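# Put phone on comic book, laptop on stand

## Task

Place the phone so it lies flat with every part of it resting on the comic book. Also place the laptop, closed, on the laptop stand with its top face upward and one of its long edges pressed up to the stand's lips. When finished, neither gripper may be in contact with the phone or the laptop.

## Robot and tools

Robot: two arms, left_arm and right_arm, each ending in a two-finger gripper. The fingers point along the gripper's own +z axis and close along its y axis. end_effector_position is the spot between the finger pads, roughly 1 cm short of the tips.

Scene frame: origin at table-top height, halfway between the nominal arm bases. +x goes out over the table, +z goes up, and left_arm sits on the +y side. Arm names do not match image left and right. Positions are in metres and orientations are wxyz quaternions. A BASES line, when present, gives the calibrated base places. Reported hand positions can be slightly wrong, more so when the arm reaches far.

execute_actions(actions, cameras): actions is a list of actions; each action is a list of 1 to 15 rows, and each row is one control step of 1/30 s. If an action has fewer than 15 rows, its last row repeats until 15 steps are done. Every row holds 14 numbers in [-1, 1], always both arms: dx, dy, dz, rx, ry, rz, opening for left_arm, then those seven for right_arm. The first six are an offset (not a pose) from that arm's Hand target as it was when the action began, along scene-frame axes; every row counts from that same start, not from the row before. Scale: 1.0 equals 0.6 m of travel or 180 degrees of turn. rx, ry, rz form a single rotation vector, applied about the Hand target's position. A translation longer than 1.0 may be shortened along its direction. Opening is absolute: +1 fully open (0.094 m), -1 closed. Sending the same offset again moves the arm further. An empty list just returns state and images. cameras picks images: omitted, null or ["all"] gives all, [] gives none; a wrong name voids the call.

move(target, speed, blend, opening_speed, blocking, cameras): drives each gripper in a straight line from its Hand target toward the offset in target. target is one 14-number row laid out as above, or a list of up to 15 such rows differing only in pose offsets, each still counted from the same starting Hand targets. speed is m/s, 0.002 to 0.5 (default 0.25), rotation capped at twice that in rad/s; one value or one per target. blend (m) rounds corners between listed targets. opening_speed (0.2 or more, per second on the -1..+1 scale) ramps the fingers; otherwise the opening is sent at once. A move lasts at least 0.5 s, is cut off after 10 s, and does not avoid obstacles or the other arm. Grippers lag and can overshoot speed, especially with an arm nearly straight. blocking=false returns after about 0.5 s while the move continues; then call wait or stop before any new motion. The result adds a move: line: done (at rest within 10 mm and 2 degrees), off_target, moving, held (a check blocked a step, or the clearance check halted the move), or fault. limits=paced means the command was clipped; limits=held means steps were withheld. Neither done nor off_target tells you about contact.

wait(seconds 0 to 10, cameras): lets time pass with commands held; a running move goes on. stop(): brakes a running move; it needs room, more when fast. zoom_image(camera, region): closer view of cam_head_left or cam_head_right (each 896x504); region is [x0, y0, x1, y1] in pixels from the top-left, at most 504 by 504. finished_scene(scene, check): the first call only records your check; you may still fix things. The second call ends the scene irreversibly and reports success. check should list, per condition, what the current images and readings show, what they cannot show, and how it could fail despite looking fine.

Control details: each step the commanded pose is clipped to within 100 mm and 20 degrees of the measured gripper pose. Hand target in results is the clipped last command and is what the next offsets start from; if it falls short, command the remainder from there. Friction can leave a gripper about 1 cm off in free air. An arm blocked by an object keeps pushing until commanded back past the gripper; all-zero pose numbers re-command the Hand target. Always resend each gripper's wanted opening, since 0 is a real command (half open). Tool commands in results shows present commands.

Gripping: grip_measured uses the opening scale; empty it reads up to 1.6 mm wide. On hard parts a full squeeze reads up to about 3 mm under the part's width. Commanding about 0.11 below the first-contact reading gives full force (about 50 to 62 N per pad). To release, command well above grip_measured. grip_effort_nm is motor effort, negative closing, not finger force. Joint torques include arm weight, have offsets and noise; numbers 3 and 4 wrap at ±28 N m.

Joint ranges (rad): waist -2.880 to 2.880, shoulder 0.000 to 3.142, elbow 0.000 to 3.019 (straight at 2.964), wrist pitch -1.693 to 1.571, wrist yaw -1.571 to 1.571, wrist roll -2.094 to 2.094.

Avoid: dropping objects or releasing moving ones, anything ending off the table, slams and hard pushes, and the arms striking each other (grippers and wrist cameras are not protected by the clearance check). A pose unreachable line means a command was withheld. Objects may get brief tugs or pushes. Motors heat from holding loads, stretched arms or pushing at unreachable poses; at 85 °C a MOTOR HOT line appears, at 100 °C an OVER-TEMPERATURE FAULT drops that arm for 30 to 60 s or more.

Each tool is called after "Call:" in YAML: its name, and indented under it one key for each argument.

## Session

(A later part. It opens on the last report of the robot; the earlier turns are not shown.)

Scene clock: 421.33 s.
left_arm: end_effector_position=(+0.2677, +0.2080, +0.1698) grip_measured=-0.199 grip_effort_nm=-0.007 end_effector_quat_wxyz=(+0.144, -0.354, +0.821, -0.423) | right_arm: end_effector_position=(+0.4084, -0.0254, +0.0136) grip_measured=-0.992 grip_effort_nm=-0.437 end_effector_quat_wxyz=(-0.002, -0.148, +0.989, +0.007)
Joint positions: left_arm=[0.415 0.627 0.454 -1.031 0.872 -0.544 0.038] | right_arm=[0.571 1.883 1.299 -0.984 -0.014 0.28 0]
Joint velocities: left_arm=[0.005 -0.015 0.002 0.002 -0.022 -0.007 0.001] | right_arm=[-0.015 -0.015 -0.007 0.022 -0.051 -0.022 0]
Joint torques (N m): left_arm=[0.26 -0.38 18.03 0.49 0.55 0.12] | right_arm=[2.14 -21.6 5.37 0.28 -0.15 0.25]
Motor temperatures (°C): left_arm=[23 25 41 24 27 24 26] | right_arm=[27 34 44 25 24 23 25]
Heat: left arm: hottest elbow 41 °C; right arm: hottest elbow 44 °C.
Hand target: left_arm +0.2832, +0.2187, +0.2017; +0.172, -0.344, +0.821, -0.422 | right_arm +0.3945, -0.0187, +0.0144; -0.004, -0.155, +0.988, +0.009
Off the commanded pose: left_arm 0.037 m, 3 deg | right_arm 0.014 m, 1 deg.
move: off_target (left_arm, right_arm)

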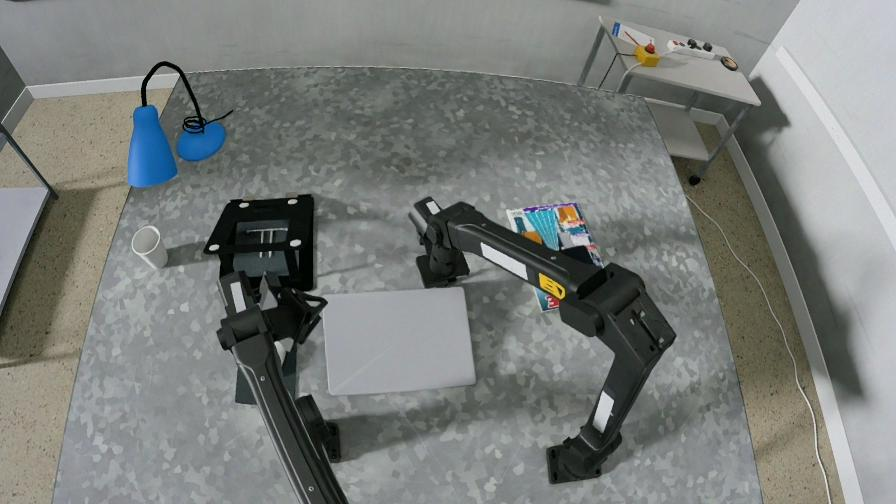

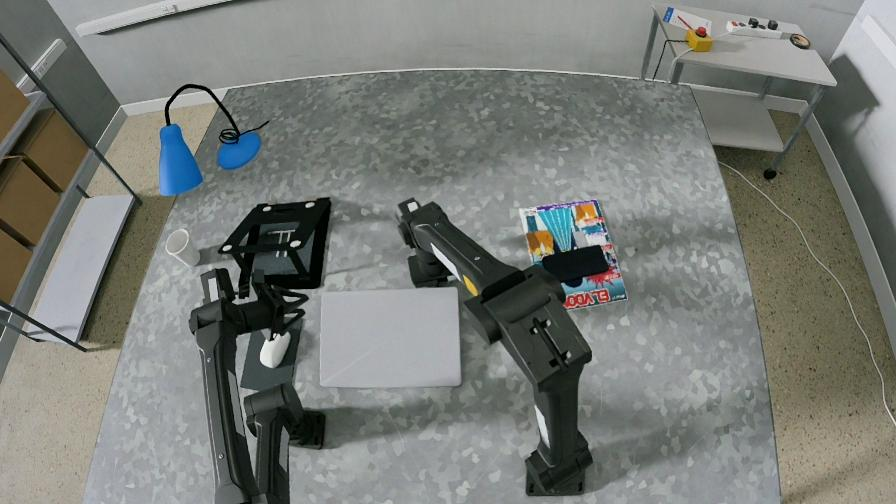

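Call:
move:
  target:
    - [0,0,0,0,0,0,-0.2,0.06,0.02,0.1,0,0,0,1]
    - [0,0,0,0,0,0,-0.2,0.09,0.13,0.1,0,0,-0.1,1]
    - [0,0,0,0,0,0,-0.2,0.08,0.13,0.0,0,0,-0.1,1]
  speed: 0.2

Scene clock: 430.80 s.
left_arm: end_effector_position=(+0.2677, +0.2080, +0.1698) grip_measured=-0.199 grip_effort_nm=-0.007 end_effector_quat_wxyz=(+0.144, -0.354, +0.821, -0.423) | right_arm: end_effector_position=(+0.4499, +0.0545, +0.0327) grip_measured=+0.999 grip_effort_nm=0.071 end_effector_quat_wxyz=(+0.006, +0.004, +1.000, +0.018)
Joint positions: left_arm=[0.415 0.627 0.454 -1.031 0.872 -0.544 0.038] | right_arm=[0.643 2.025 1.585 -1.1 -0.02 0.656 0.094]
Joint velocities: left_arm=[0.005 -0.005 -0.007 0.007 0.022 -0.007 -0.001] | right_arm=[-0.015 -0.005 0.007 -0.012 -0.022 -0.037 0]
Joint torques (N m): left_arm=[-0.56 -1.32 18 0.38 0.56 0.1] | right_arm=[1.44 -21.19 7.1 0.51 0.12 0.22]
Motor temperatures (°C): left_arm=[23 25 42 24 27 24 26] | right_arm=[27 35 43 25 24 23 25]
Heat: left arm: hottest elbow 42 °C; right arm: hottest elbow 43 °C.
Hand target: left_arm +0.2832, +0.2187, +0.2017; +0.172, -0.344, +0.821, -0.422 | right_arm +0.4432, +0.0588, +0.0130; -0.003, +0.001, +1.000, +0.009
Off the commanded pose: left_arm 0.037 m, 3 deg | right_arm 0.020 m, 1 deg.
move: off_target (left_arm, right_arm)

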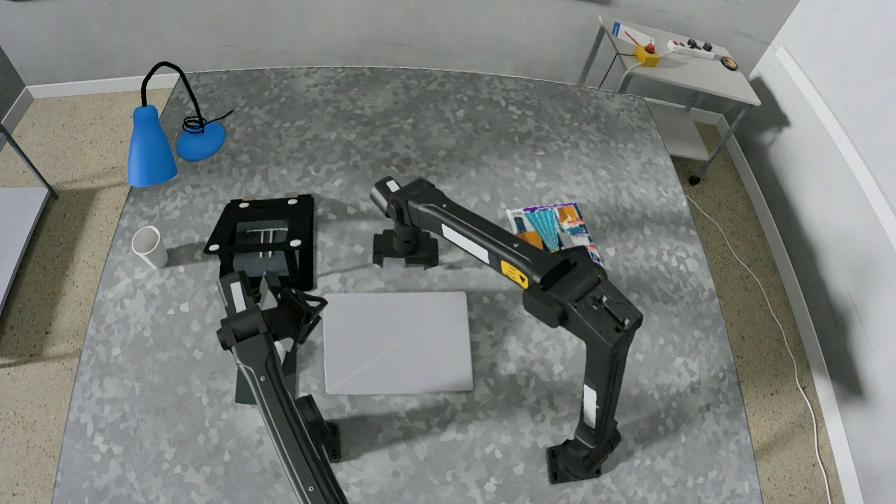

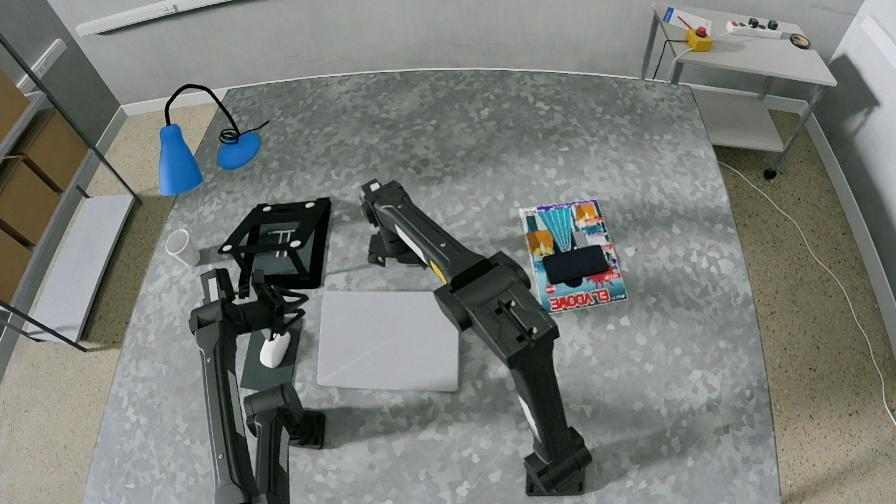

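Call:
move:
  target: [0,0,0,0,0,0,-0.2,-0.14,-0.02,0.0,0,0,0,1]
  speed: 0.1

Scene clock: 433.93 s.
left_arm: end_effector_position=(+0.2677, +0.2080, +0.1698) grip_measured=-0.199 grip_effort_nm=-0.007 end_effector_quat_wxyz=(+0.144, -0.354, +0.821, -0.423) | right_arm: end_effector_position=(+0.3794, +0.0419, +0.0141) grip_measured=+0.999 grip_effort_nm=0.061 end_effector_quat_wxyz=(+0.004, +0.011, +1.000, +0.011)
Joint positions: left_arm=[0.415 0.627 0.454 -1.031 0.872 -0.544 0.038] | right_arm=[0.706 1.911 1.345 -0.983 -0.011 0.733 0.094]
Joint velocities: left_arm=[-0.015 -0.005 -0.002 -0.037 0.007 -0.007 -0.001] | right_arm=[-0.005 -0.015 -0.012 -0.007 0.051 -0.051 -0.001]
Joint torques (N m): left_arm=[-0.44 -0.09 17.83 0.46 0.53 0.2] | right_arm=[2.61 -21.66 4.98 0.17 -0.17 0.25]
Motor temperatures (°C): left_arm=[23 25 43 24 27 24 26] | right_arm=[27 35 43 25 24 23 25]
Heat: left arm: hottest elbow 43 °C; right arm: hottest elbow 43 °C.
Hand target: left_arm +0.2832, +0.2187, +0.2017; +0.172, -0.344, +0.821, -0.422 | right_arm +0.3587, +0.0477, +0.0131; -0.004, +0.001, +1.000, +0.009
Off the commanded pose: left_arm 0.037 m, 3 deg | right_arm 0.021 m, 1 deg.
move: off_target (left_arm, right_arm)

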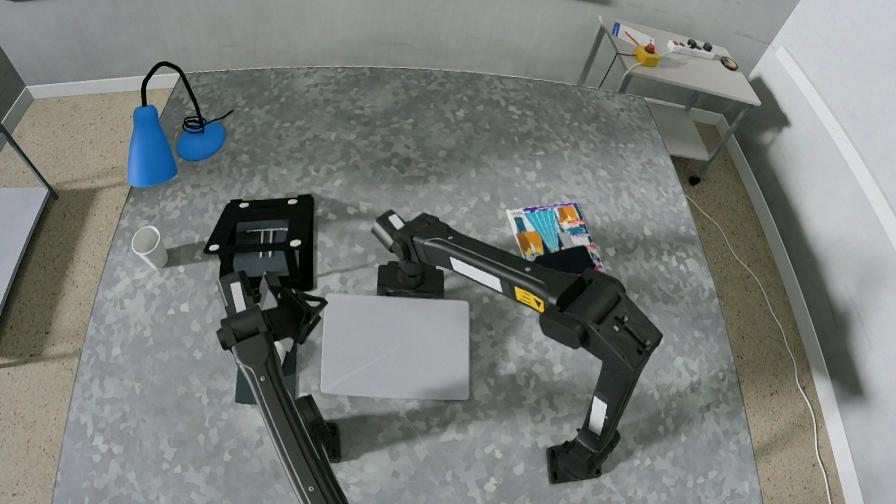

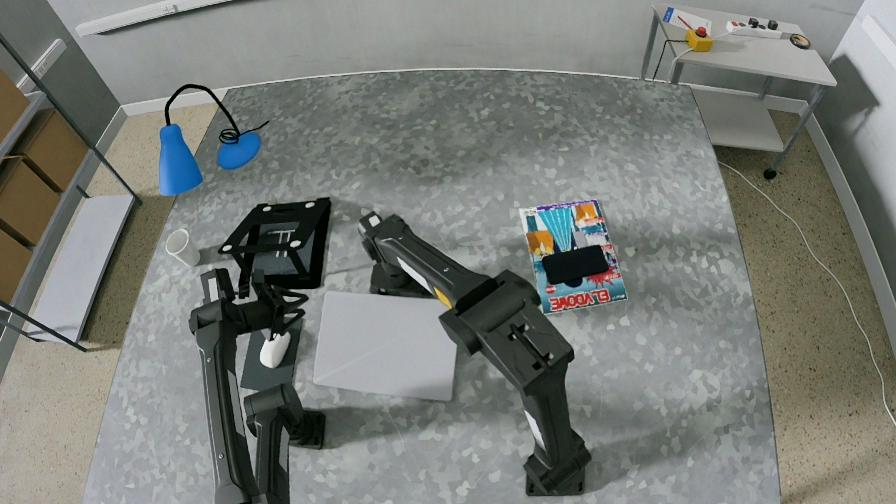

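Call:
move:
  target:
    - [0,0,0,0,0,0,-0.2,0.07,0.0,0.03,0,0,0,1]
    - [0,0,0,0,0,0,-0.2,0.08,-0.1,0.25,0,0,0.05,1]
    - [0,0,0,0,0,0,-0.2,0.0,-0.6,0.28,0,0,0.2,1]
  speed: 0.25
  blend: 0.02
  cameras: []

Scene clock: 440.20 s.
left_arm: end_effector_position=(+0.2677, +0.2080, +0.1698) grip_measured=-0.199 grip_effort_nm=-0.007 end_effector_quat_wxyz=(+0.144, -0.354, +0.821, -0.423) | right_arm: end_effector_position=(+0.3642, -0.3074, +0.1851) grip_measured=+0.999 grip_effort_nm=0.051 end_effector_quat_wxyz=(+0.001, -0.309, +0.951, +0.005)
Joint positions: left_arm=[0.415 0.627 0.454 -1.031 0.872 -0.544 0.038] | right_arm=[0.002 1.39 1.167 -1.35 -0.01 -0.62 0.094]
Joint velocities: left_arm=[-0.005 -0.015 -0.007 -0.002 -0.081 -0.037 0] | right_arm=[0.005 -0.015 0.012 -0.007 0.007 -0.037 0.001]
Joint torques (N m): left_arm=[-0.26 -0.26 17.87 0.59 0.54 0.12] | right_arm=[-0.15 -14.33 7.19 -0.23 -0.11 0.11]
Motor temperatures (°C): left_arm=[23 25 43 24 27 24 26] | right_arm=[27 35 42 25 24 23 25]
Heat: left arm: hottest elbow 43 °C; right arm: hottest elbow 42 °C.
Hand target: left_arm +0.2832, +0.2187, +0.2017; +0.172, -0.344, +0.821, -0.422 | right_arm +0.3567, -0.3110, +0.1864; -0.002, -0.308, +0.951, +0.007
Off the commanded pose: left_arm 0.037 m, 3 deg | right_arm 0.008 m, 1 deg.
move: off_target (left_arm)
No camera images: "cameras" was empty.

Call:
move:
  target:
    - [0.1,0.2,0.18,0.06,0.142,0.114,1,0,0,0,0,0,0,1]
    - [0.37,0.518,0.12,0.120,0.284,0.228,1,0,0,0,0,0,0,1]
  speed: 0.25
  blend: 0.03

Call:
zoom_image:
  camera: "cam_head_left"
  region: [100, 170, 340, 320]

Call:
zoom_image:
  camera: "cam_head_right"
  region: [120, 170, 360, 320]

Scene clock: 456.90 s.
left_arm: end_effector_position=(+0.4987, +0.5133, +0.2532) grip_measured=+0.998 grip_effort_nm=0.125 end_effector_quat_wxyz=(+0.018, +0.699, -0.714, -0.005) | right_arm: end_effector_position=(+0.3642, -0.3074, +0.1851) grip_measured=+0.999 grip_effort_nm=0.061 end_effector_quat_wxyz=(+0.001, -0.309, +0.951, +0.005)
Joint positions: left_arm=[0.498 1.779 1.81 -1.639 -0.001 -1.023 0.094] | right_arm=[0.002 1.39 1.167 -1.35 -0.01 -0.62 0.094]
Joint velocities: left_arm=[-0.024 -0.005 -0.002 -0.012 -0.022 -0.007 0.002] | right_arm=[-0.005 0.005 -0.012 0.002 -0.081 -0.022 0]
Joint torques (N m): left_arm=[-0.44 -17.79 16.75 -0.25 -0.19 -0.05] | right_arm=[-0.15 -14.33 7.17 -0.18 -0.1 0.09]
Motor temperatures (°C): left_arm=[23 25 44 24 27 24 26] | right_arm=[27 35 41 25 24 23 25]
Heat: left arm: hottest elbow 44 °C; right arm: hottest elbow 41 °C.
Hand target: left_arm +0.5083, +0.5279, +0.2749; -0.006, +0.707, -0.707, -0.001 | right_arm +0.3567, -0.3110, +0.1864; -0.002, -0.308, +0.951, +0.007
Off the commanded pose: left_arm 0.027 m, 3 deg | right_arm 0.008 m, 0 deg.
move: off_target (left_arm)

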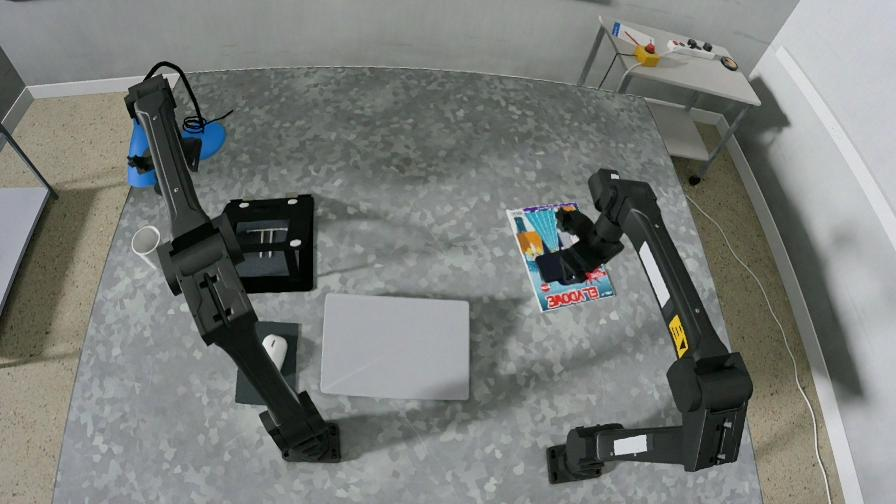

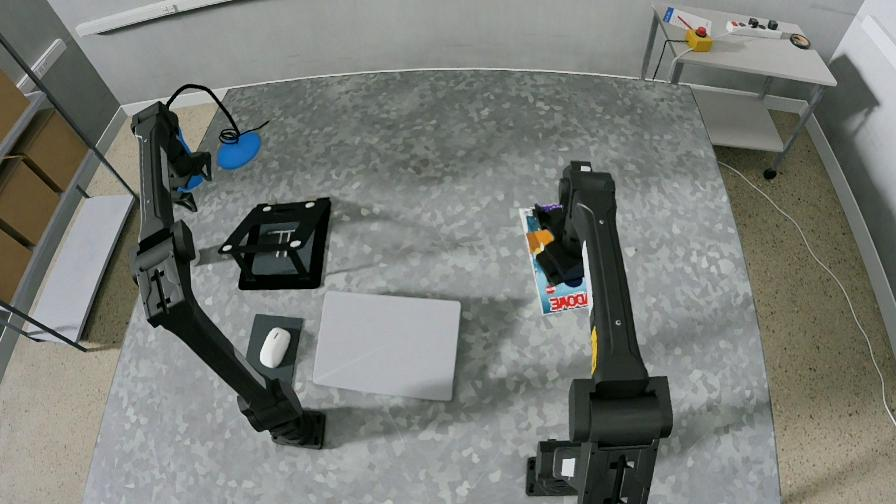

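Scaled by 2.100.

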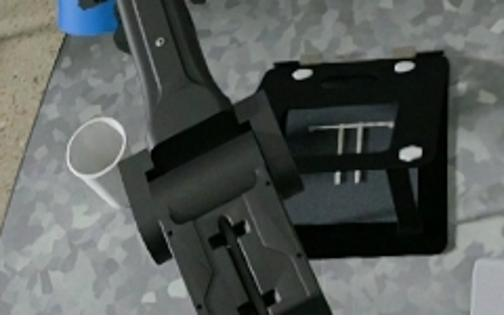

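Scaled by 2.100.

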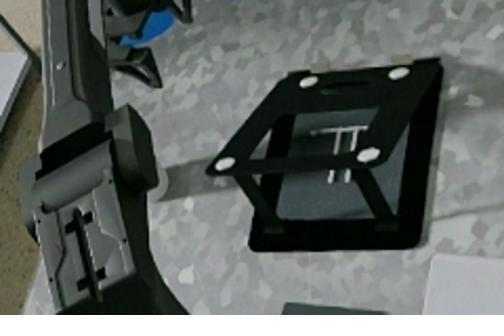

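Call:
move:
  target: [0,0.015,-0.25,0,0,0,1,0,0,0,0,0,0,1]
  speed: 0.15

Call:
zoom_image:
  camera: "cam_head_right"
  region: [120, 150, 360, 300]

Call:
zoom_image:
  camera: "cam_head_left"
  region: [100, 150, 340, 300]

Scene clock: 464.70 s.
left_arm: end_effector_position=(+0.5092, +0.5238, +0.1594) grip_measured=+0.998 grip_effort_nm=0.125 end_effector_quat_wxyz=(-0.020, +0.703, -0.711, +0.004) | right_arm: end_effector_position=(+0.3642, -0.3074, +0.1851) grip_measured=+0.999 grip_effort_nm=0.056 end_effector_quat_wxyz=(+0.001, -0.309, +0.951, +0.005)
Joint positions: left_arm=[0.505 1.788 1.576 -1.317 -0.002 -1.026 0.094] | right_arm=[0.002 1.39 1.167 -1.35 -0.01 -0.62 0.094]
Joint velocities: left_arm=[0.005 0.005 0.007 -0.017 -0.022 -0.022 0.001] | right_arm=[-0.005 0.005 -0.007 0.007 0.066 0.022 0]
Joint torques (N m): left_arm=[-0.32 -15.09 8.12 1.83 -0.14 0.09] | right_arm=[-0.09 -14.39 7.19 -0.2 -0.1 0.09]
Motor temperatures (°C): left_arm=[23 26 43 24 27 24 26] | right_arm=[27 35 41 25 24 23 25]
Heat: left arm: hottest elbow 43 °C; right arm: hottest elbow 41 °C.
Hand target: left_arm +0.5074, +0.5348, +0.1248; -0.006, +0.707, -0.707, -0.001 | right_arm +0.3567, -0.3110, +0.1864; -0.002, -0.308, +0.951, +0.007
Off the commanded pose: left_arm 0.037 m, 2 deg | right_arm 0.008 m, 0 deg.
move: off_target (left_arm)

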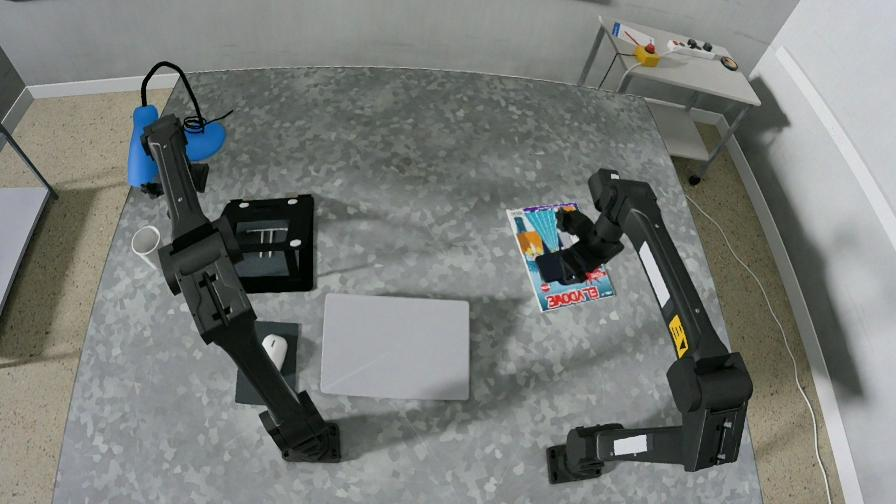

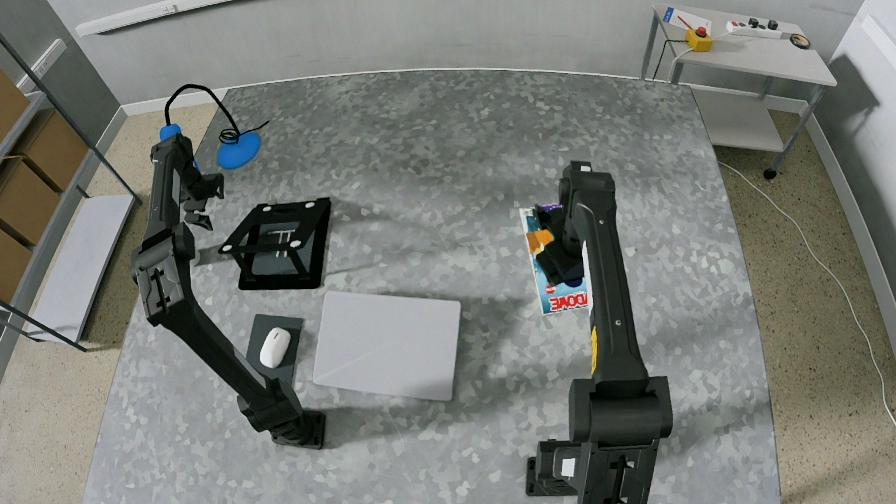

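Scaled by 2.100.

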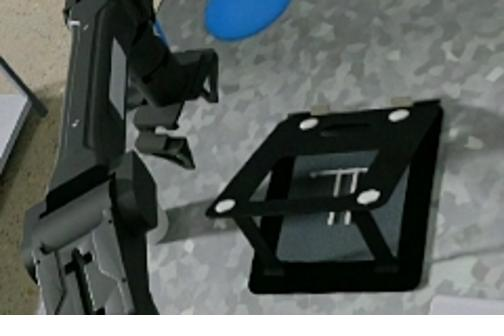

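Scaled by 2.100.

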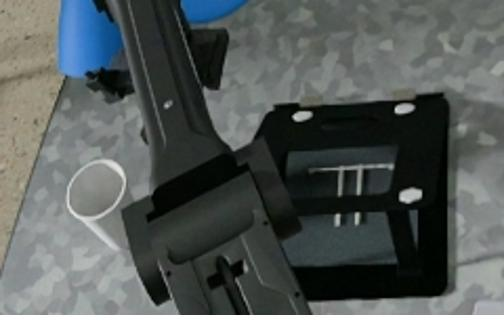

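Call:
move:
  target: [0,0.015,-0.2,0,0,0,1,0,0,0,0,0,0,1]
  speed: 0.1
  cameras: ["cam_head_right"]

Call:
zoom_image:
  camera: "cam_head_right"
  region: [120, 150, 360, 300]

Scene clock: 469.63 s.
left_arm: end_effector_position=(+0.5152, +0.5272, +0.1476) grip_measured=+0.998 grip_effort_nm=0.125 end_effector_quat_wxyz=(-0.077, +0.703, -0.707, +0.016) | right_arm: end_effector_position=(+0.3642, -0.3074, +0.1851) grip_measured=+0.999 grip_effort_nm=0.056 end_effector_quat_wxyz=(+0.001, -0.309, +0.951, +0.005)
Joint positions: left_arm=[0.503 1.743 1.474 -1.145 -0.007 -1.032 0.094] | right_arm=[0.002 1.39 1.167 -1.35 -0.01 -0.62 0.094]
Joint velocities: left_arm=[-0.015 -0.015 0.002 0.017 -0.051 -0.022 0] | right_arm=[0.005 -0.005 -0.002 0.007 -0.007 -0.007 0]
Joint torques (N m): left_arm=[0.62 -7.06 5.76 2.28 0.09 0.22] | right_arm=[-0.15 -14.33 7.17 -0.18 -0.1 0.09]
Motor temperatures (°C): left_arm=[23 26 42 24 27 24 26] | right_arm=[27 35 41 25 24 23 25]
Heat: left arm: hottest elbow 42 °C; right arm: hottest elbow 41 °C.
Hand target: left_arm +0.5093, +0.5379, +0.0484; -0.006, +0.707, -0.707, -0.001 | right_arm +0.3567, -0.3110, +0.1864; -0.002, -0.308, +0.951, +0.007
Off the commanded pose: left_arm 0.144 m, 8 deg; position clipped | right_arm 0.008 m, 0 deg.
move: off_target (left_arm); limits=paced
Images, in order (width x height): cam_head_right 896x504.

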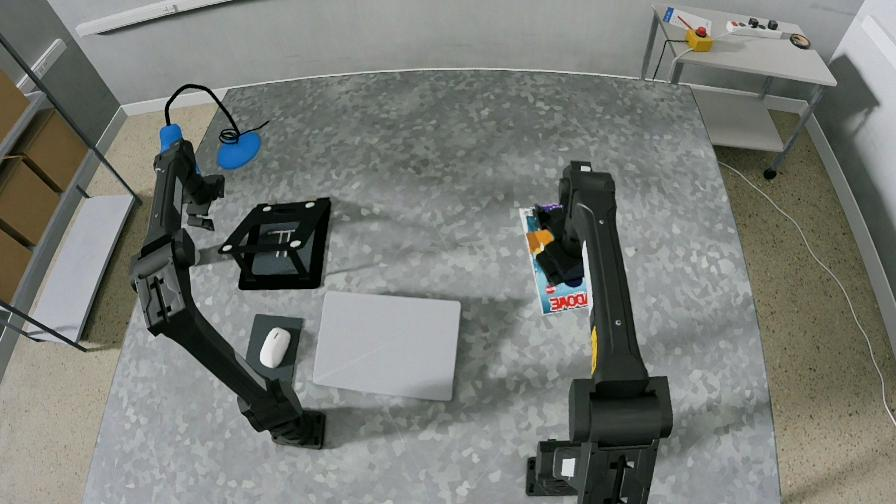

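Scaled by 2.100.

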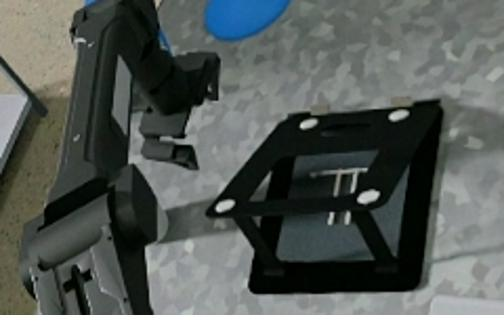

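Call:
move:
  target: [-0.02,-0.03,0.3,0,0,0,1,0,0,0,0,0,0,1]
  speed: 0.15

Scene clock: 475.50 s.
left_arm: end_effector_position=(+0.4843, +0.5111, +0.1965) grip_measured=+0.998 grip_effort_nm=0.125 end_effector_quat_wxyz=(+0.028, +0.706, -0.708, -0.009) | right_arm: end_effector_position=(+0.3642, -0.3074, +0.1851) grip_measured=+0.999 grip_effort_nm=0.056 end_effector_quat_wxyz=(+0.001, -0.309, +0.951, +0.005)
Joint positions: left_arm=[0.507 1.763 1.638 -1.504 -0.004 -1.032 0.094] | right_arm=[0.002 1.39 1.167 -1.35 -0.01 -0.621 0.094]
Joint velocities: left_arm=[-0.015 -0.005 -0.007 0.012 -0.081 -0.051 0] | right_arm=[-0.015 -0.005 0.007 -0.007 -0.051 -0.051 0]
Joint torques (N m): left_arm=[-1.26 -19.55 16.77 -0.06 -0.12 0.01] | right_arm=[-0.09 -14.33 7.17 -0.21 -0.1 0.09]
Motor temperatures (°C): left_arm=[23 26 41 24 27 24 26] | right_arm=[27 35 41 25 24 23 25]
Heat: left arm: hottest elbow 41 °C; right arm: hottest elbow 41 °C.
Hand target: left_arm +0.4983, +0.5223, +0.2284; -0.006, +0.707, -0.707, -0.001 | right_arm +0.3567, -0.3110, +0.1864; -0.002, -0.308, +0.951, +0.007
Off the commanded pose: left_arm 0.036 m, 4 deg | right_arm 0.008 m, 0 deg.
move: off_target (left_arm)

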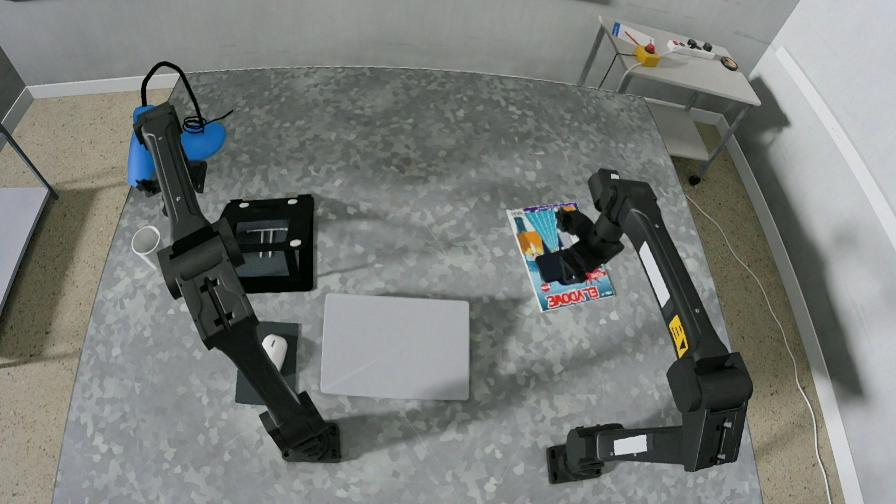

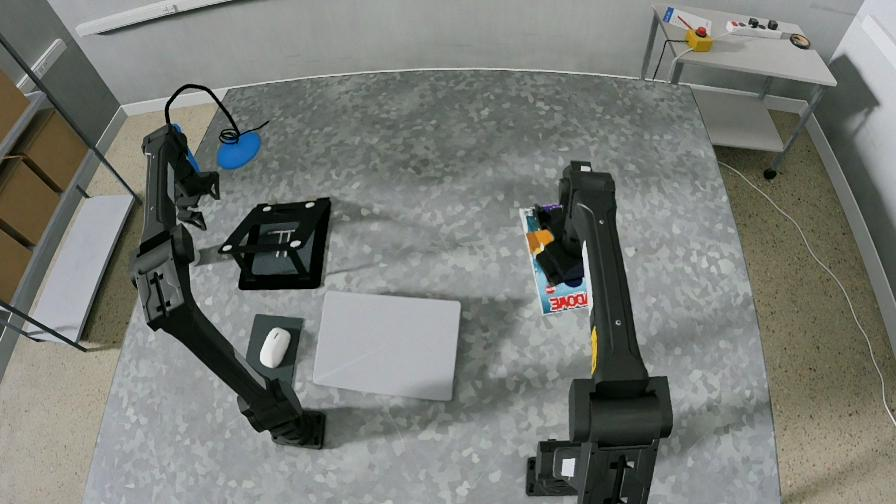

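Call:
move:
  target:
    - [-0.05,-0.05,0.1,0,-0.05,0,0.3,0,0,0,0,0,0,1]
    - [-0.25,-0.25,0.08,0,-0.333,0,0.3,0,0,0,0,0,0,1]
    - [-0.27,-0.254,-0.08,0,-0.333,0,0.3,0,0,0,0,0,0,1]
  speed: 0.2
  blend: 0.03

Call:
zoom_image:
  camera: "cam_head_right"
  region: [160, 180, 360, 330]

Call:
zoom_image:
  camera: "cam_head_left"
  region: [150, 180, 350, 330]

Scene clock: 495.67 s.
left_arm: end_effector_position=(+0.3342, +0.3663, +0.1871) grip_measured=+0.302 grip_effort_nm=-0.081 end_effector_quat_wxyz=(-0.353, +0.610, -0.613, +0.357) | right_arm: end_effector_position=(+0.3642, -0.3074, +0.1851) grip_measured=+0.999 grip_effort_nm=0.056 end_effector_quat_wxyz=(+0.001, -0.309, +0.951, +0.005)
Joint positions: left_arm=[0.66 0.681 0.403 -0.362 0.591 -1.18 0.061] | right_arm=[0.002 1.39 1.167 -1.35 -0.01 -0.621 0.094]
Joint velocities: left_arm=[-0.015 -0.015 -0.012 -0.002 0.051 0.022 -0.001] | right_arm=[-0.034 -0.005 0.002 0.017 -0.051 0.022 0]
Joint torques (N m): left_arm=[-0.73 -0.85 10.52 2.19 0.32 0.04] | right_arm=[-0.09 -14.33 7.17 -0.18 -0.1 0.09]
Motor temperatures (°C): left_arm=[23 27 40 24 27 24 26] | right_arm=[27 35 40 25 24 23 25]
Heat: left arm: hottest elbow 40 °C; right arm: hottest elbow 40 °C.
Hand target: left_arm +0.3335, +0.3710, +0.1829; -0.354, +0.615, -0.607, +0.357 | right_arm +0.3567, -0.3110, +0.1864; -0.002, -0.308, +0.951, +0.007
Off the commanded pose: left_arm 0.008 m, 1 deg | right_arm 0.008 m, 0 deg.
move: done

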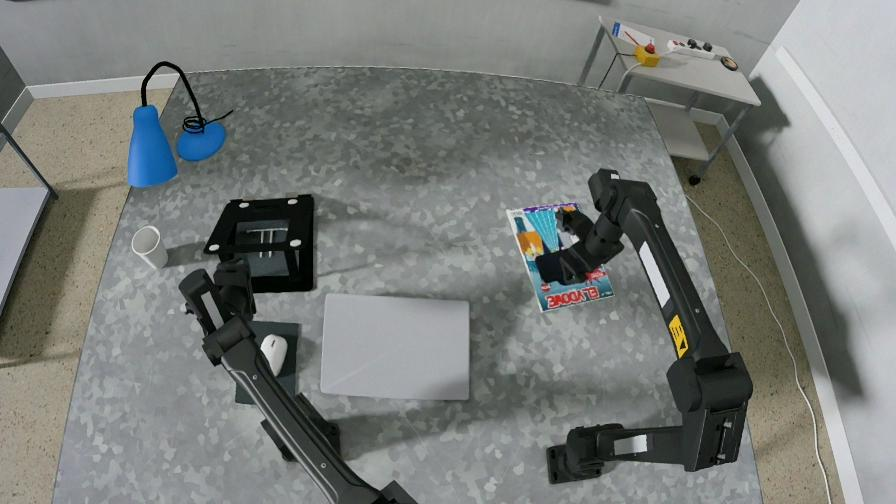

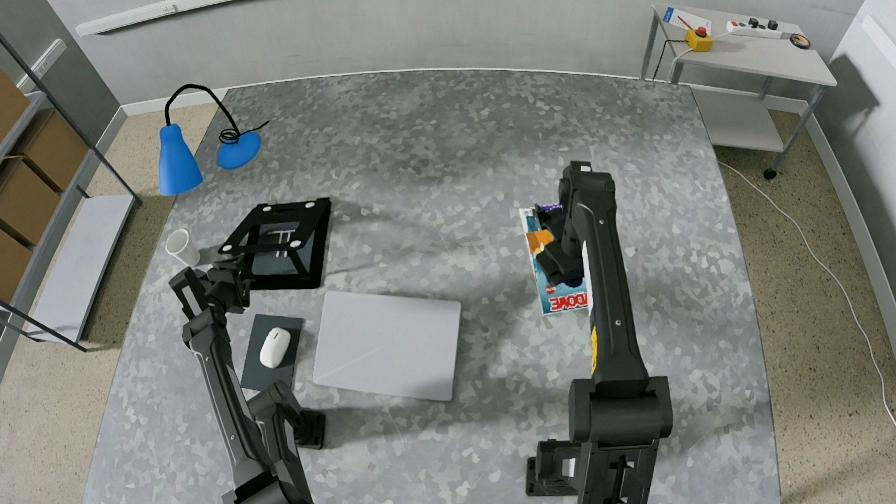

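Scaled by 2.520.

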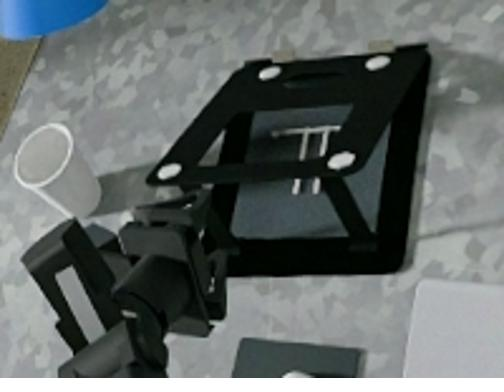

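Scaled by 2.520.

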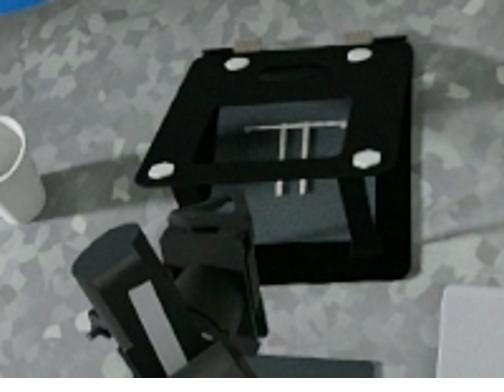

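Call:
move:
  target: [0.025,-0.005,-0.075,0,0,0,0.3,0,0,0,0,0,0,1]
  speed: 0.15

Call:
zoom_image:
  camera: "cam_head_right"
  region: [160, 180, 360, 330]

Call:
zoom_image:
  camera: "cam_head_left"
  region: [150, 180, 350, 330]

Scene clock: 505.07 s.
left_arm: end_effector_position=(+0.3459, +0.3717, +0.1424) grip_measured=+0.302 grip_effort_nm=-0.085 end_effector_quat_wxyz=(-0.357, +0.617, -0.605, +0.354) | right_arm: end_effector_position=(+0.3642, -0.3074, +0.1851) grip_measured=+0.999 grip_effort_nm=0.056 end_effector_quat_wxyz=(+0.001, -0.309, +0.951, +0.005)
Joint positions: left_arm=[0.633 0.815 0.317 -0.122 0.553 -1.218 0.061] | right_arm=[0.002 1.39 1.167 -1.35 -0.01 -0.621 0.094]
Joint velocities: left_arm=[-0.005 0.005 -0.012 -0.017 0.007 -0.037 0] | right_arm=[-0.015 -0.015 -0.002 -0.002 -0.037 -0.051 0]
Joint torques (N m): left_arm=[-2.84 -2.14 9.89 2.36 0 0.01] | right_arm=[-0.21 -14.33 7.19 -0.18 -0.1 0.09]
Motor temperatures (°C): left_arm=[23 26 40 24 27 24 26] | right_arm=[27 35 39 25 24 23 25]
Heat: left arm: hottest elbow 40 °C; right arm: hottest elbow 39 °C.
Hand target: left_arm +0.3480, +0.3675, +0.1380; -0.354, +0.615, -0.607, +0.357 | right_arm +0.3567, -0.3110, +0.1864; -0.002, -0.308, +0.951, +0.007
Off the commanded pose: left_arm 0.006 m, 0 deg | right_arm 0.008 m, 0 deg.
move: done

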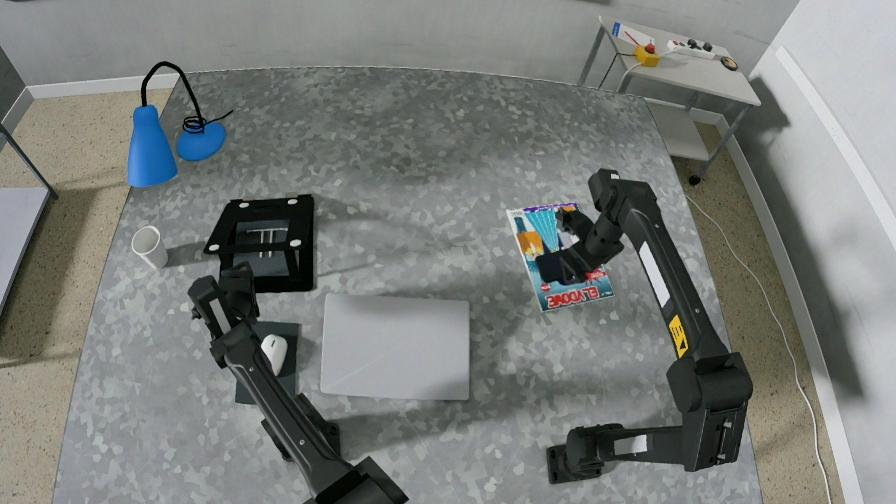

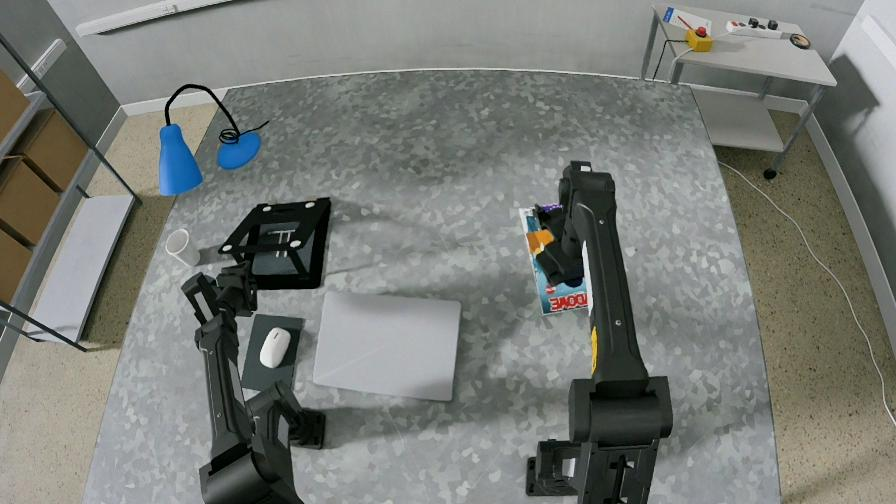

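Scaled by 2.520.

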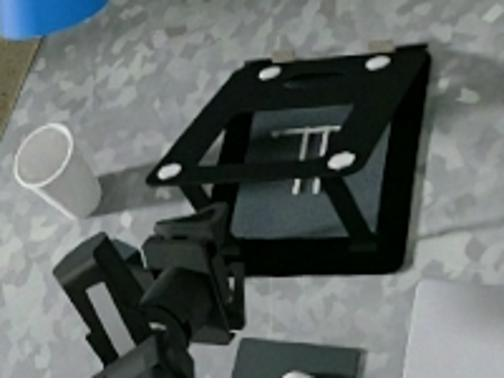

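Scaled by 2.520.

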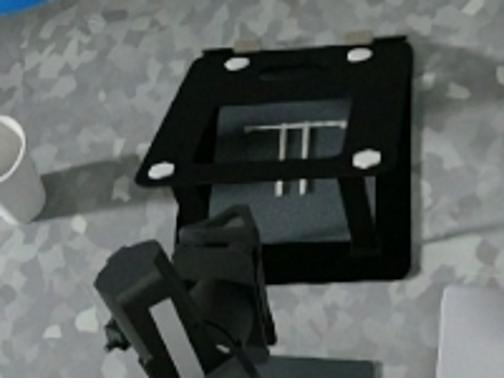

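Call:
move:
  target: [0.155,0,-0.075,0,0,0,0.3,0,0,0,0,0,0,1]
  speed: 0.08

Call:
zoom_image:
  camera: "cam_head_right"
  region: [160, 180, 360, 330]

Call:
zoom_image:
  camera: "cam_head_left"
  region: [150, 180, 350, 330]

Scene clock: 512.87 s.
left_arm: end_effector_position=(+0.4129, +0.3595, +0.0714) grip_measured=+0.302 grip_effort_nm=-0.085 end_effector_quat_wxyz=(-0.331, +0.632, -0.609, +0.346) | right_arm: end_effector_position=(+0.3642, -0.3074, +0.1851) grip_measured=+0.999 grip_effort_nm=0.051 end_effector_quat_wxyz=(+0.001, -0.309, +0.951, +0.005)
Joint positions: left_arm=[0.435 1.264 0.343 0.296 0.388 -1.344 0.061] | right_arm=[0.002 1.39 1.167 -1.35 -0.01 -0.621 0.094]
Joint velocities: left_arm=[0.005 -0.005 0.002 0.002 0.022 0.022 0] | right_arm=[0.005 -0.005 -0.012 -0.002 0.007 0.007 0]
Joint torques (N m): left_arm=[-2.84 -7.41 12.89 2.5 -0.01 -0.02] | right_arm=[-0.15 -14.39 7.16 -0.18 -0.1 0.09]
Motor temperatures (°C): left_arm=[23 26 39 24 27 24 26] | right_arm=[27 35 39 25 24 23 25]
Heat: left arm: hottest elbow 39 °C; right arm: hottest elbow 39 °C.
Hand target: left_arm +0.4403, +0.3665, +0.0937; -0.355, +0.616, -0.606, +0.358 | right_arm +0.3567, -0.3110, +0.1864; -0.002, -0.308, +0.951, +0.007
Off the commanded pose: left_arm 0.036 m, 4 deg | right_arm 0.008 m, 0 deg.
move: off_target (left_arm)

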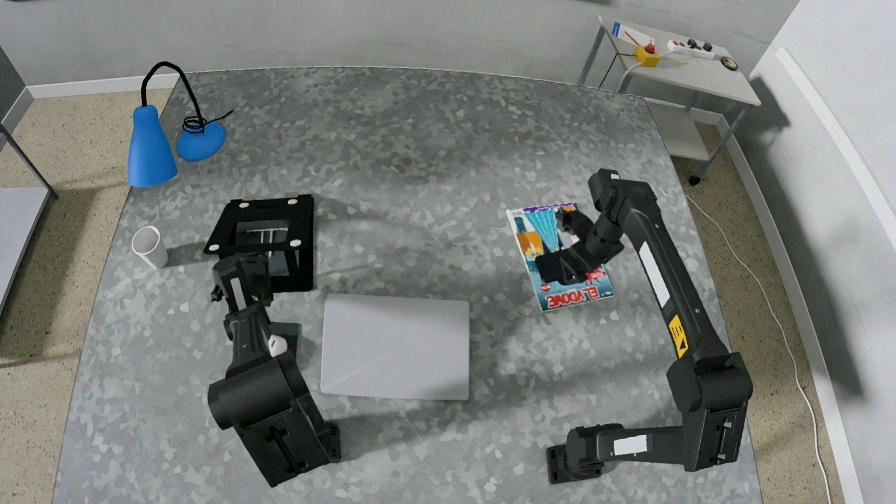

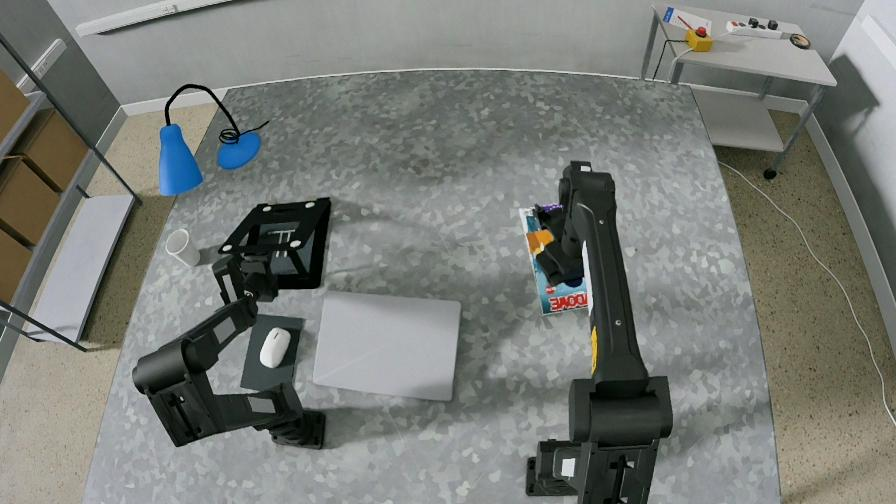

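Scaled by 2.520.

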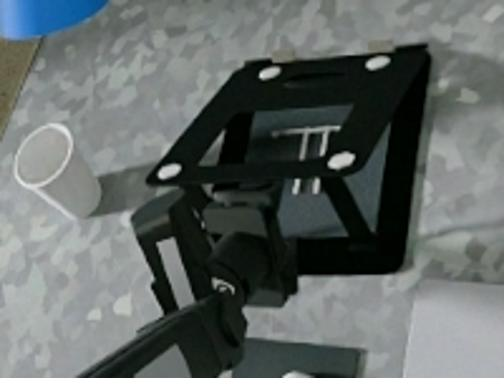

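Scaled by 2.520.

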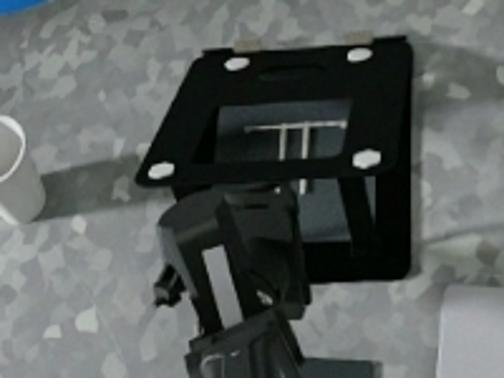

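Call:
move:
  target:
    - [-0.09,0,0.03,0,0,0,0.5,0,0,0,0,0,0,1]
    - [-0.08,0,0.11,0,0,0,0.5,0,0,0,0,0,0,1]
  speed: 0.08
  cameras: []

Scene clock: 516.87 s.
left_arm: end_effector_position=(+0.3733, +0.3530, +0.1227) grip_measured=+0.498 grip_effort_nm=0.125 end_effector_quat_wxyz=(-0.322, +0.633, -0.609, +0.352) | right_arm: end_effector_position=(+0.3642, -0.3074, +0.1851) grip_measured=+0.999 grip_effort_nm=0.056 end_effector_quat_wxyz=(+0.001, -0.309, +0.951, +0.005)
Joint positions: left_arm=[0.499 0.938 0.34 -0.054 0.456 -1.31 0.07] | right_arm=[0.002 1.39 1.167 -1.35 -0.01 -0.621 0.094]
Joint velocities: left_arm=[-0.015 -0.005 0.002 -0.012 -0.022 -0.037 0] | right_arm=[0.005 0.005 0.017 0.007 -0.007 -0.051 0]
Joint torques (N m): left_arm=[-0.5 -5.71 16.35 1.22 0.1 0.17] | right_arm=[-0.21 -14.45 7.19 -0.18 -0.1 0.09]
Motor temperatures (°C): left_arm=[23 26 39 24 27 24 26] | right_arm=[27 35 39 25 24 23 25]
Heat: left arm: hottest elbow 39 °C; right arm: hottest elbow 39 °C.
Hand target: left_arm +0.3931, +0.3670, +0.1591; -0.354, +0.616, -0.606, +0.358 | right_arm +0.3567, -0.3110, +0.1864; -0.002, -0.308, +0.951, +0.007
Off the commanded pose: left_arm 0.044 m, 4 deg | right_arm 0.008 m, 0 deg.
move: off_target (left_arm)
No camera images: "cameras" was empty.

Call:
move:
  target: [-0.02,0.02,0.02,0,0,0,0.5,0,0,0,0,0,0,1]
  speed: 0.08

Call:
zoom_image:
  camera: "cam_head_right"
  region: [160, 180, 360, 330]

Call:
zoom_image:
  camera: "cam_head_left"
  region: [150, 180, 350, 330]

Scene clock: 521.43 s.
left_arm: end_effector_position=(+0.3642, +0.3619, +0.1327) grip_measured=+0.498 grip_effort_nm=0.129 end_effector_quat_wxyz=(-0.320, +0.632, -0.611, +0.353) | right_arm: end_effector_position=(+0.3642, -0.3074, +0.1851) grip_measured=+0.999 grip_effort_nm=0.051 end_effector_quat_wxyz=(+0.001, -0.309, +0.951, +0.005)
Joint positions: left_arm=[0.557 0.899 0.359 -0.133 0.507 -1.267 0.07] | right_arm=[0.002 1.39 1.167 -1.35 -0.01 -0.621 0.094]
Joint velocities: left_arm=[-0.015 0.005 -0.002 -0.002 0.037 0.022 0] | right_arm=[0.005 -0.015 0.007 -0.012 -0.022 0.051 0]
Joint torques (N m): left_arm=[-0.32 -5.19 16.8 1.09 0.28 0.15] | right_arm=[-0.21 -14.33 7.19 -0.18 -0.1 0.09]
Motor temperatures (°C): left_arm=[23 26 39 24 27 24 26] | right_arm=[27 35 39 25 24 23 25]
Heat: left arm: hottest elbow 39 °C; right arm: hottest elbow 39 °C.
Hand target: left_arm +0.3814, +0.3792, +0.1711; -0.355, +0.615, -0.606, +0.358 | right_arm +0.3567, -0.3110, +0.1864; -0.002, -0.308, +0.951, +0.007
Off the commanded pose: left_arm 0.045 m, 4 deg | right_arm 0.008 m, 0 deg.
move: off_target (left_arm)

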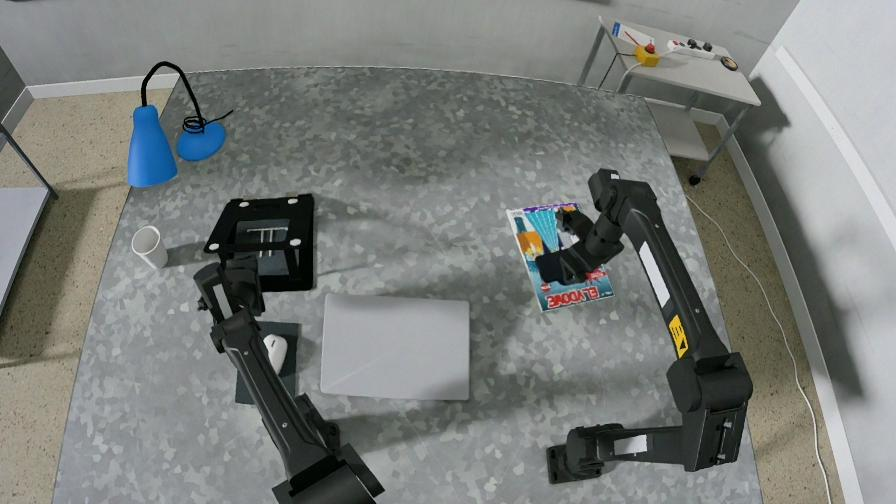

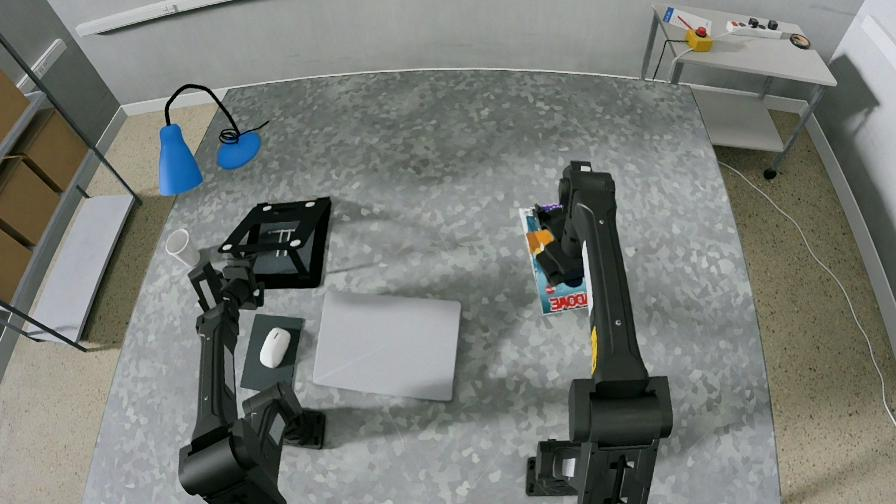

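Scaled by 2.520.

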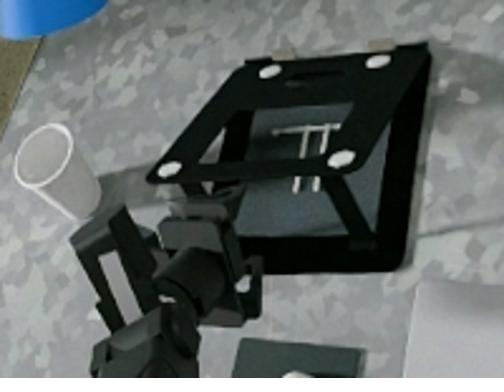

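Scaled by 2.520.

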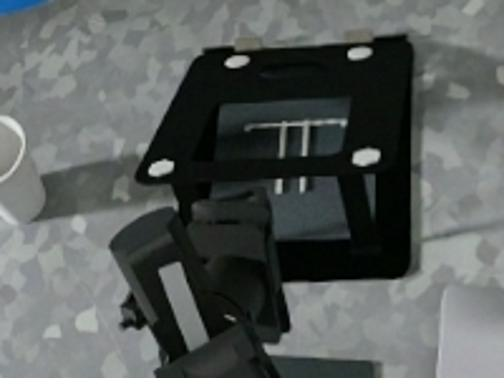

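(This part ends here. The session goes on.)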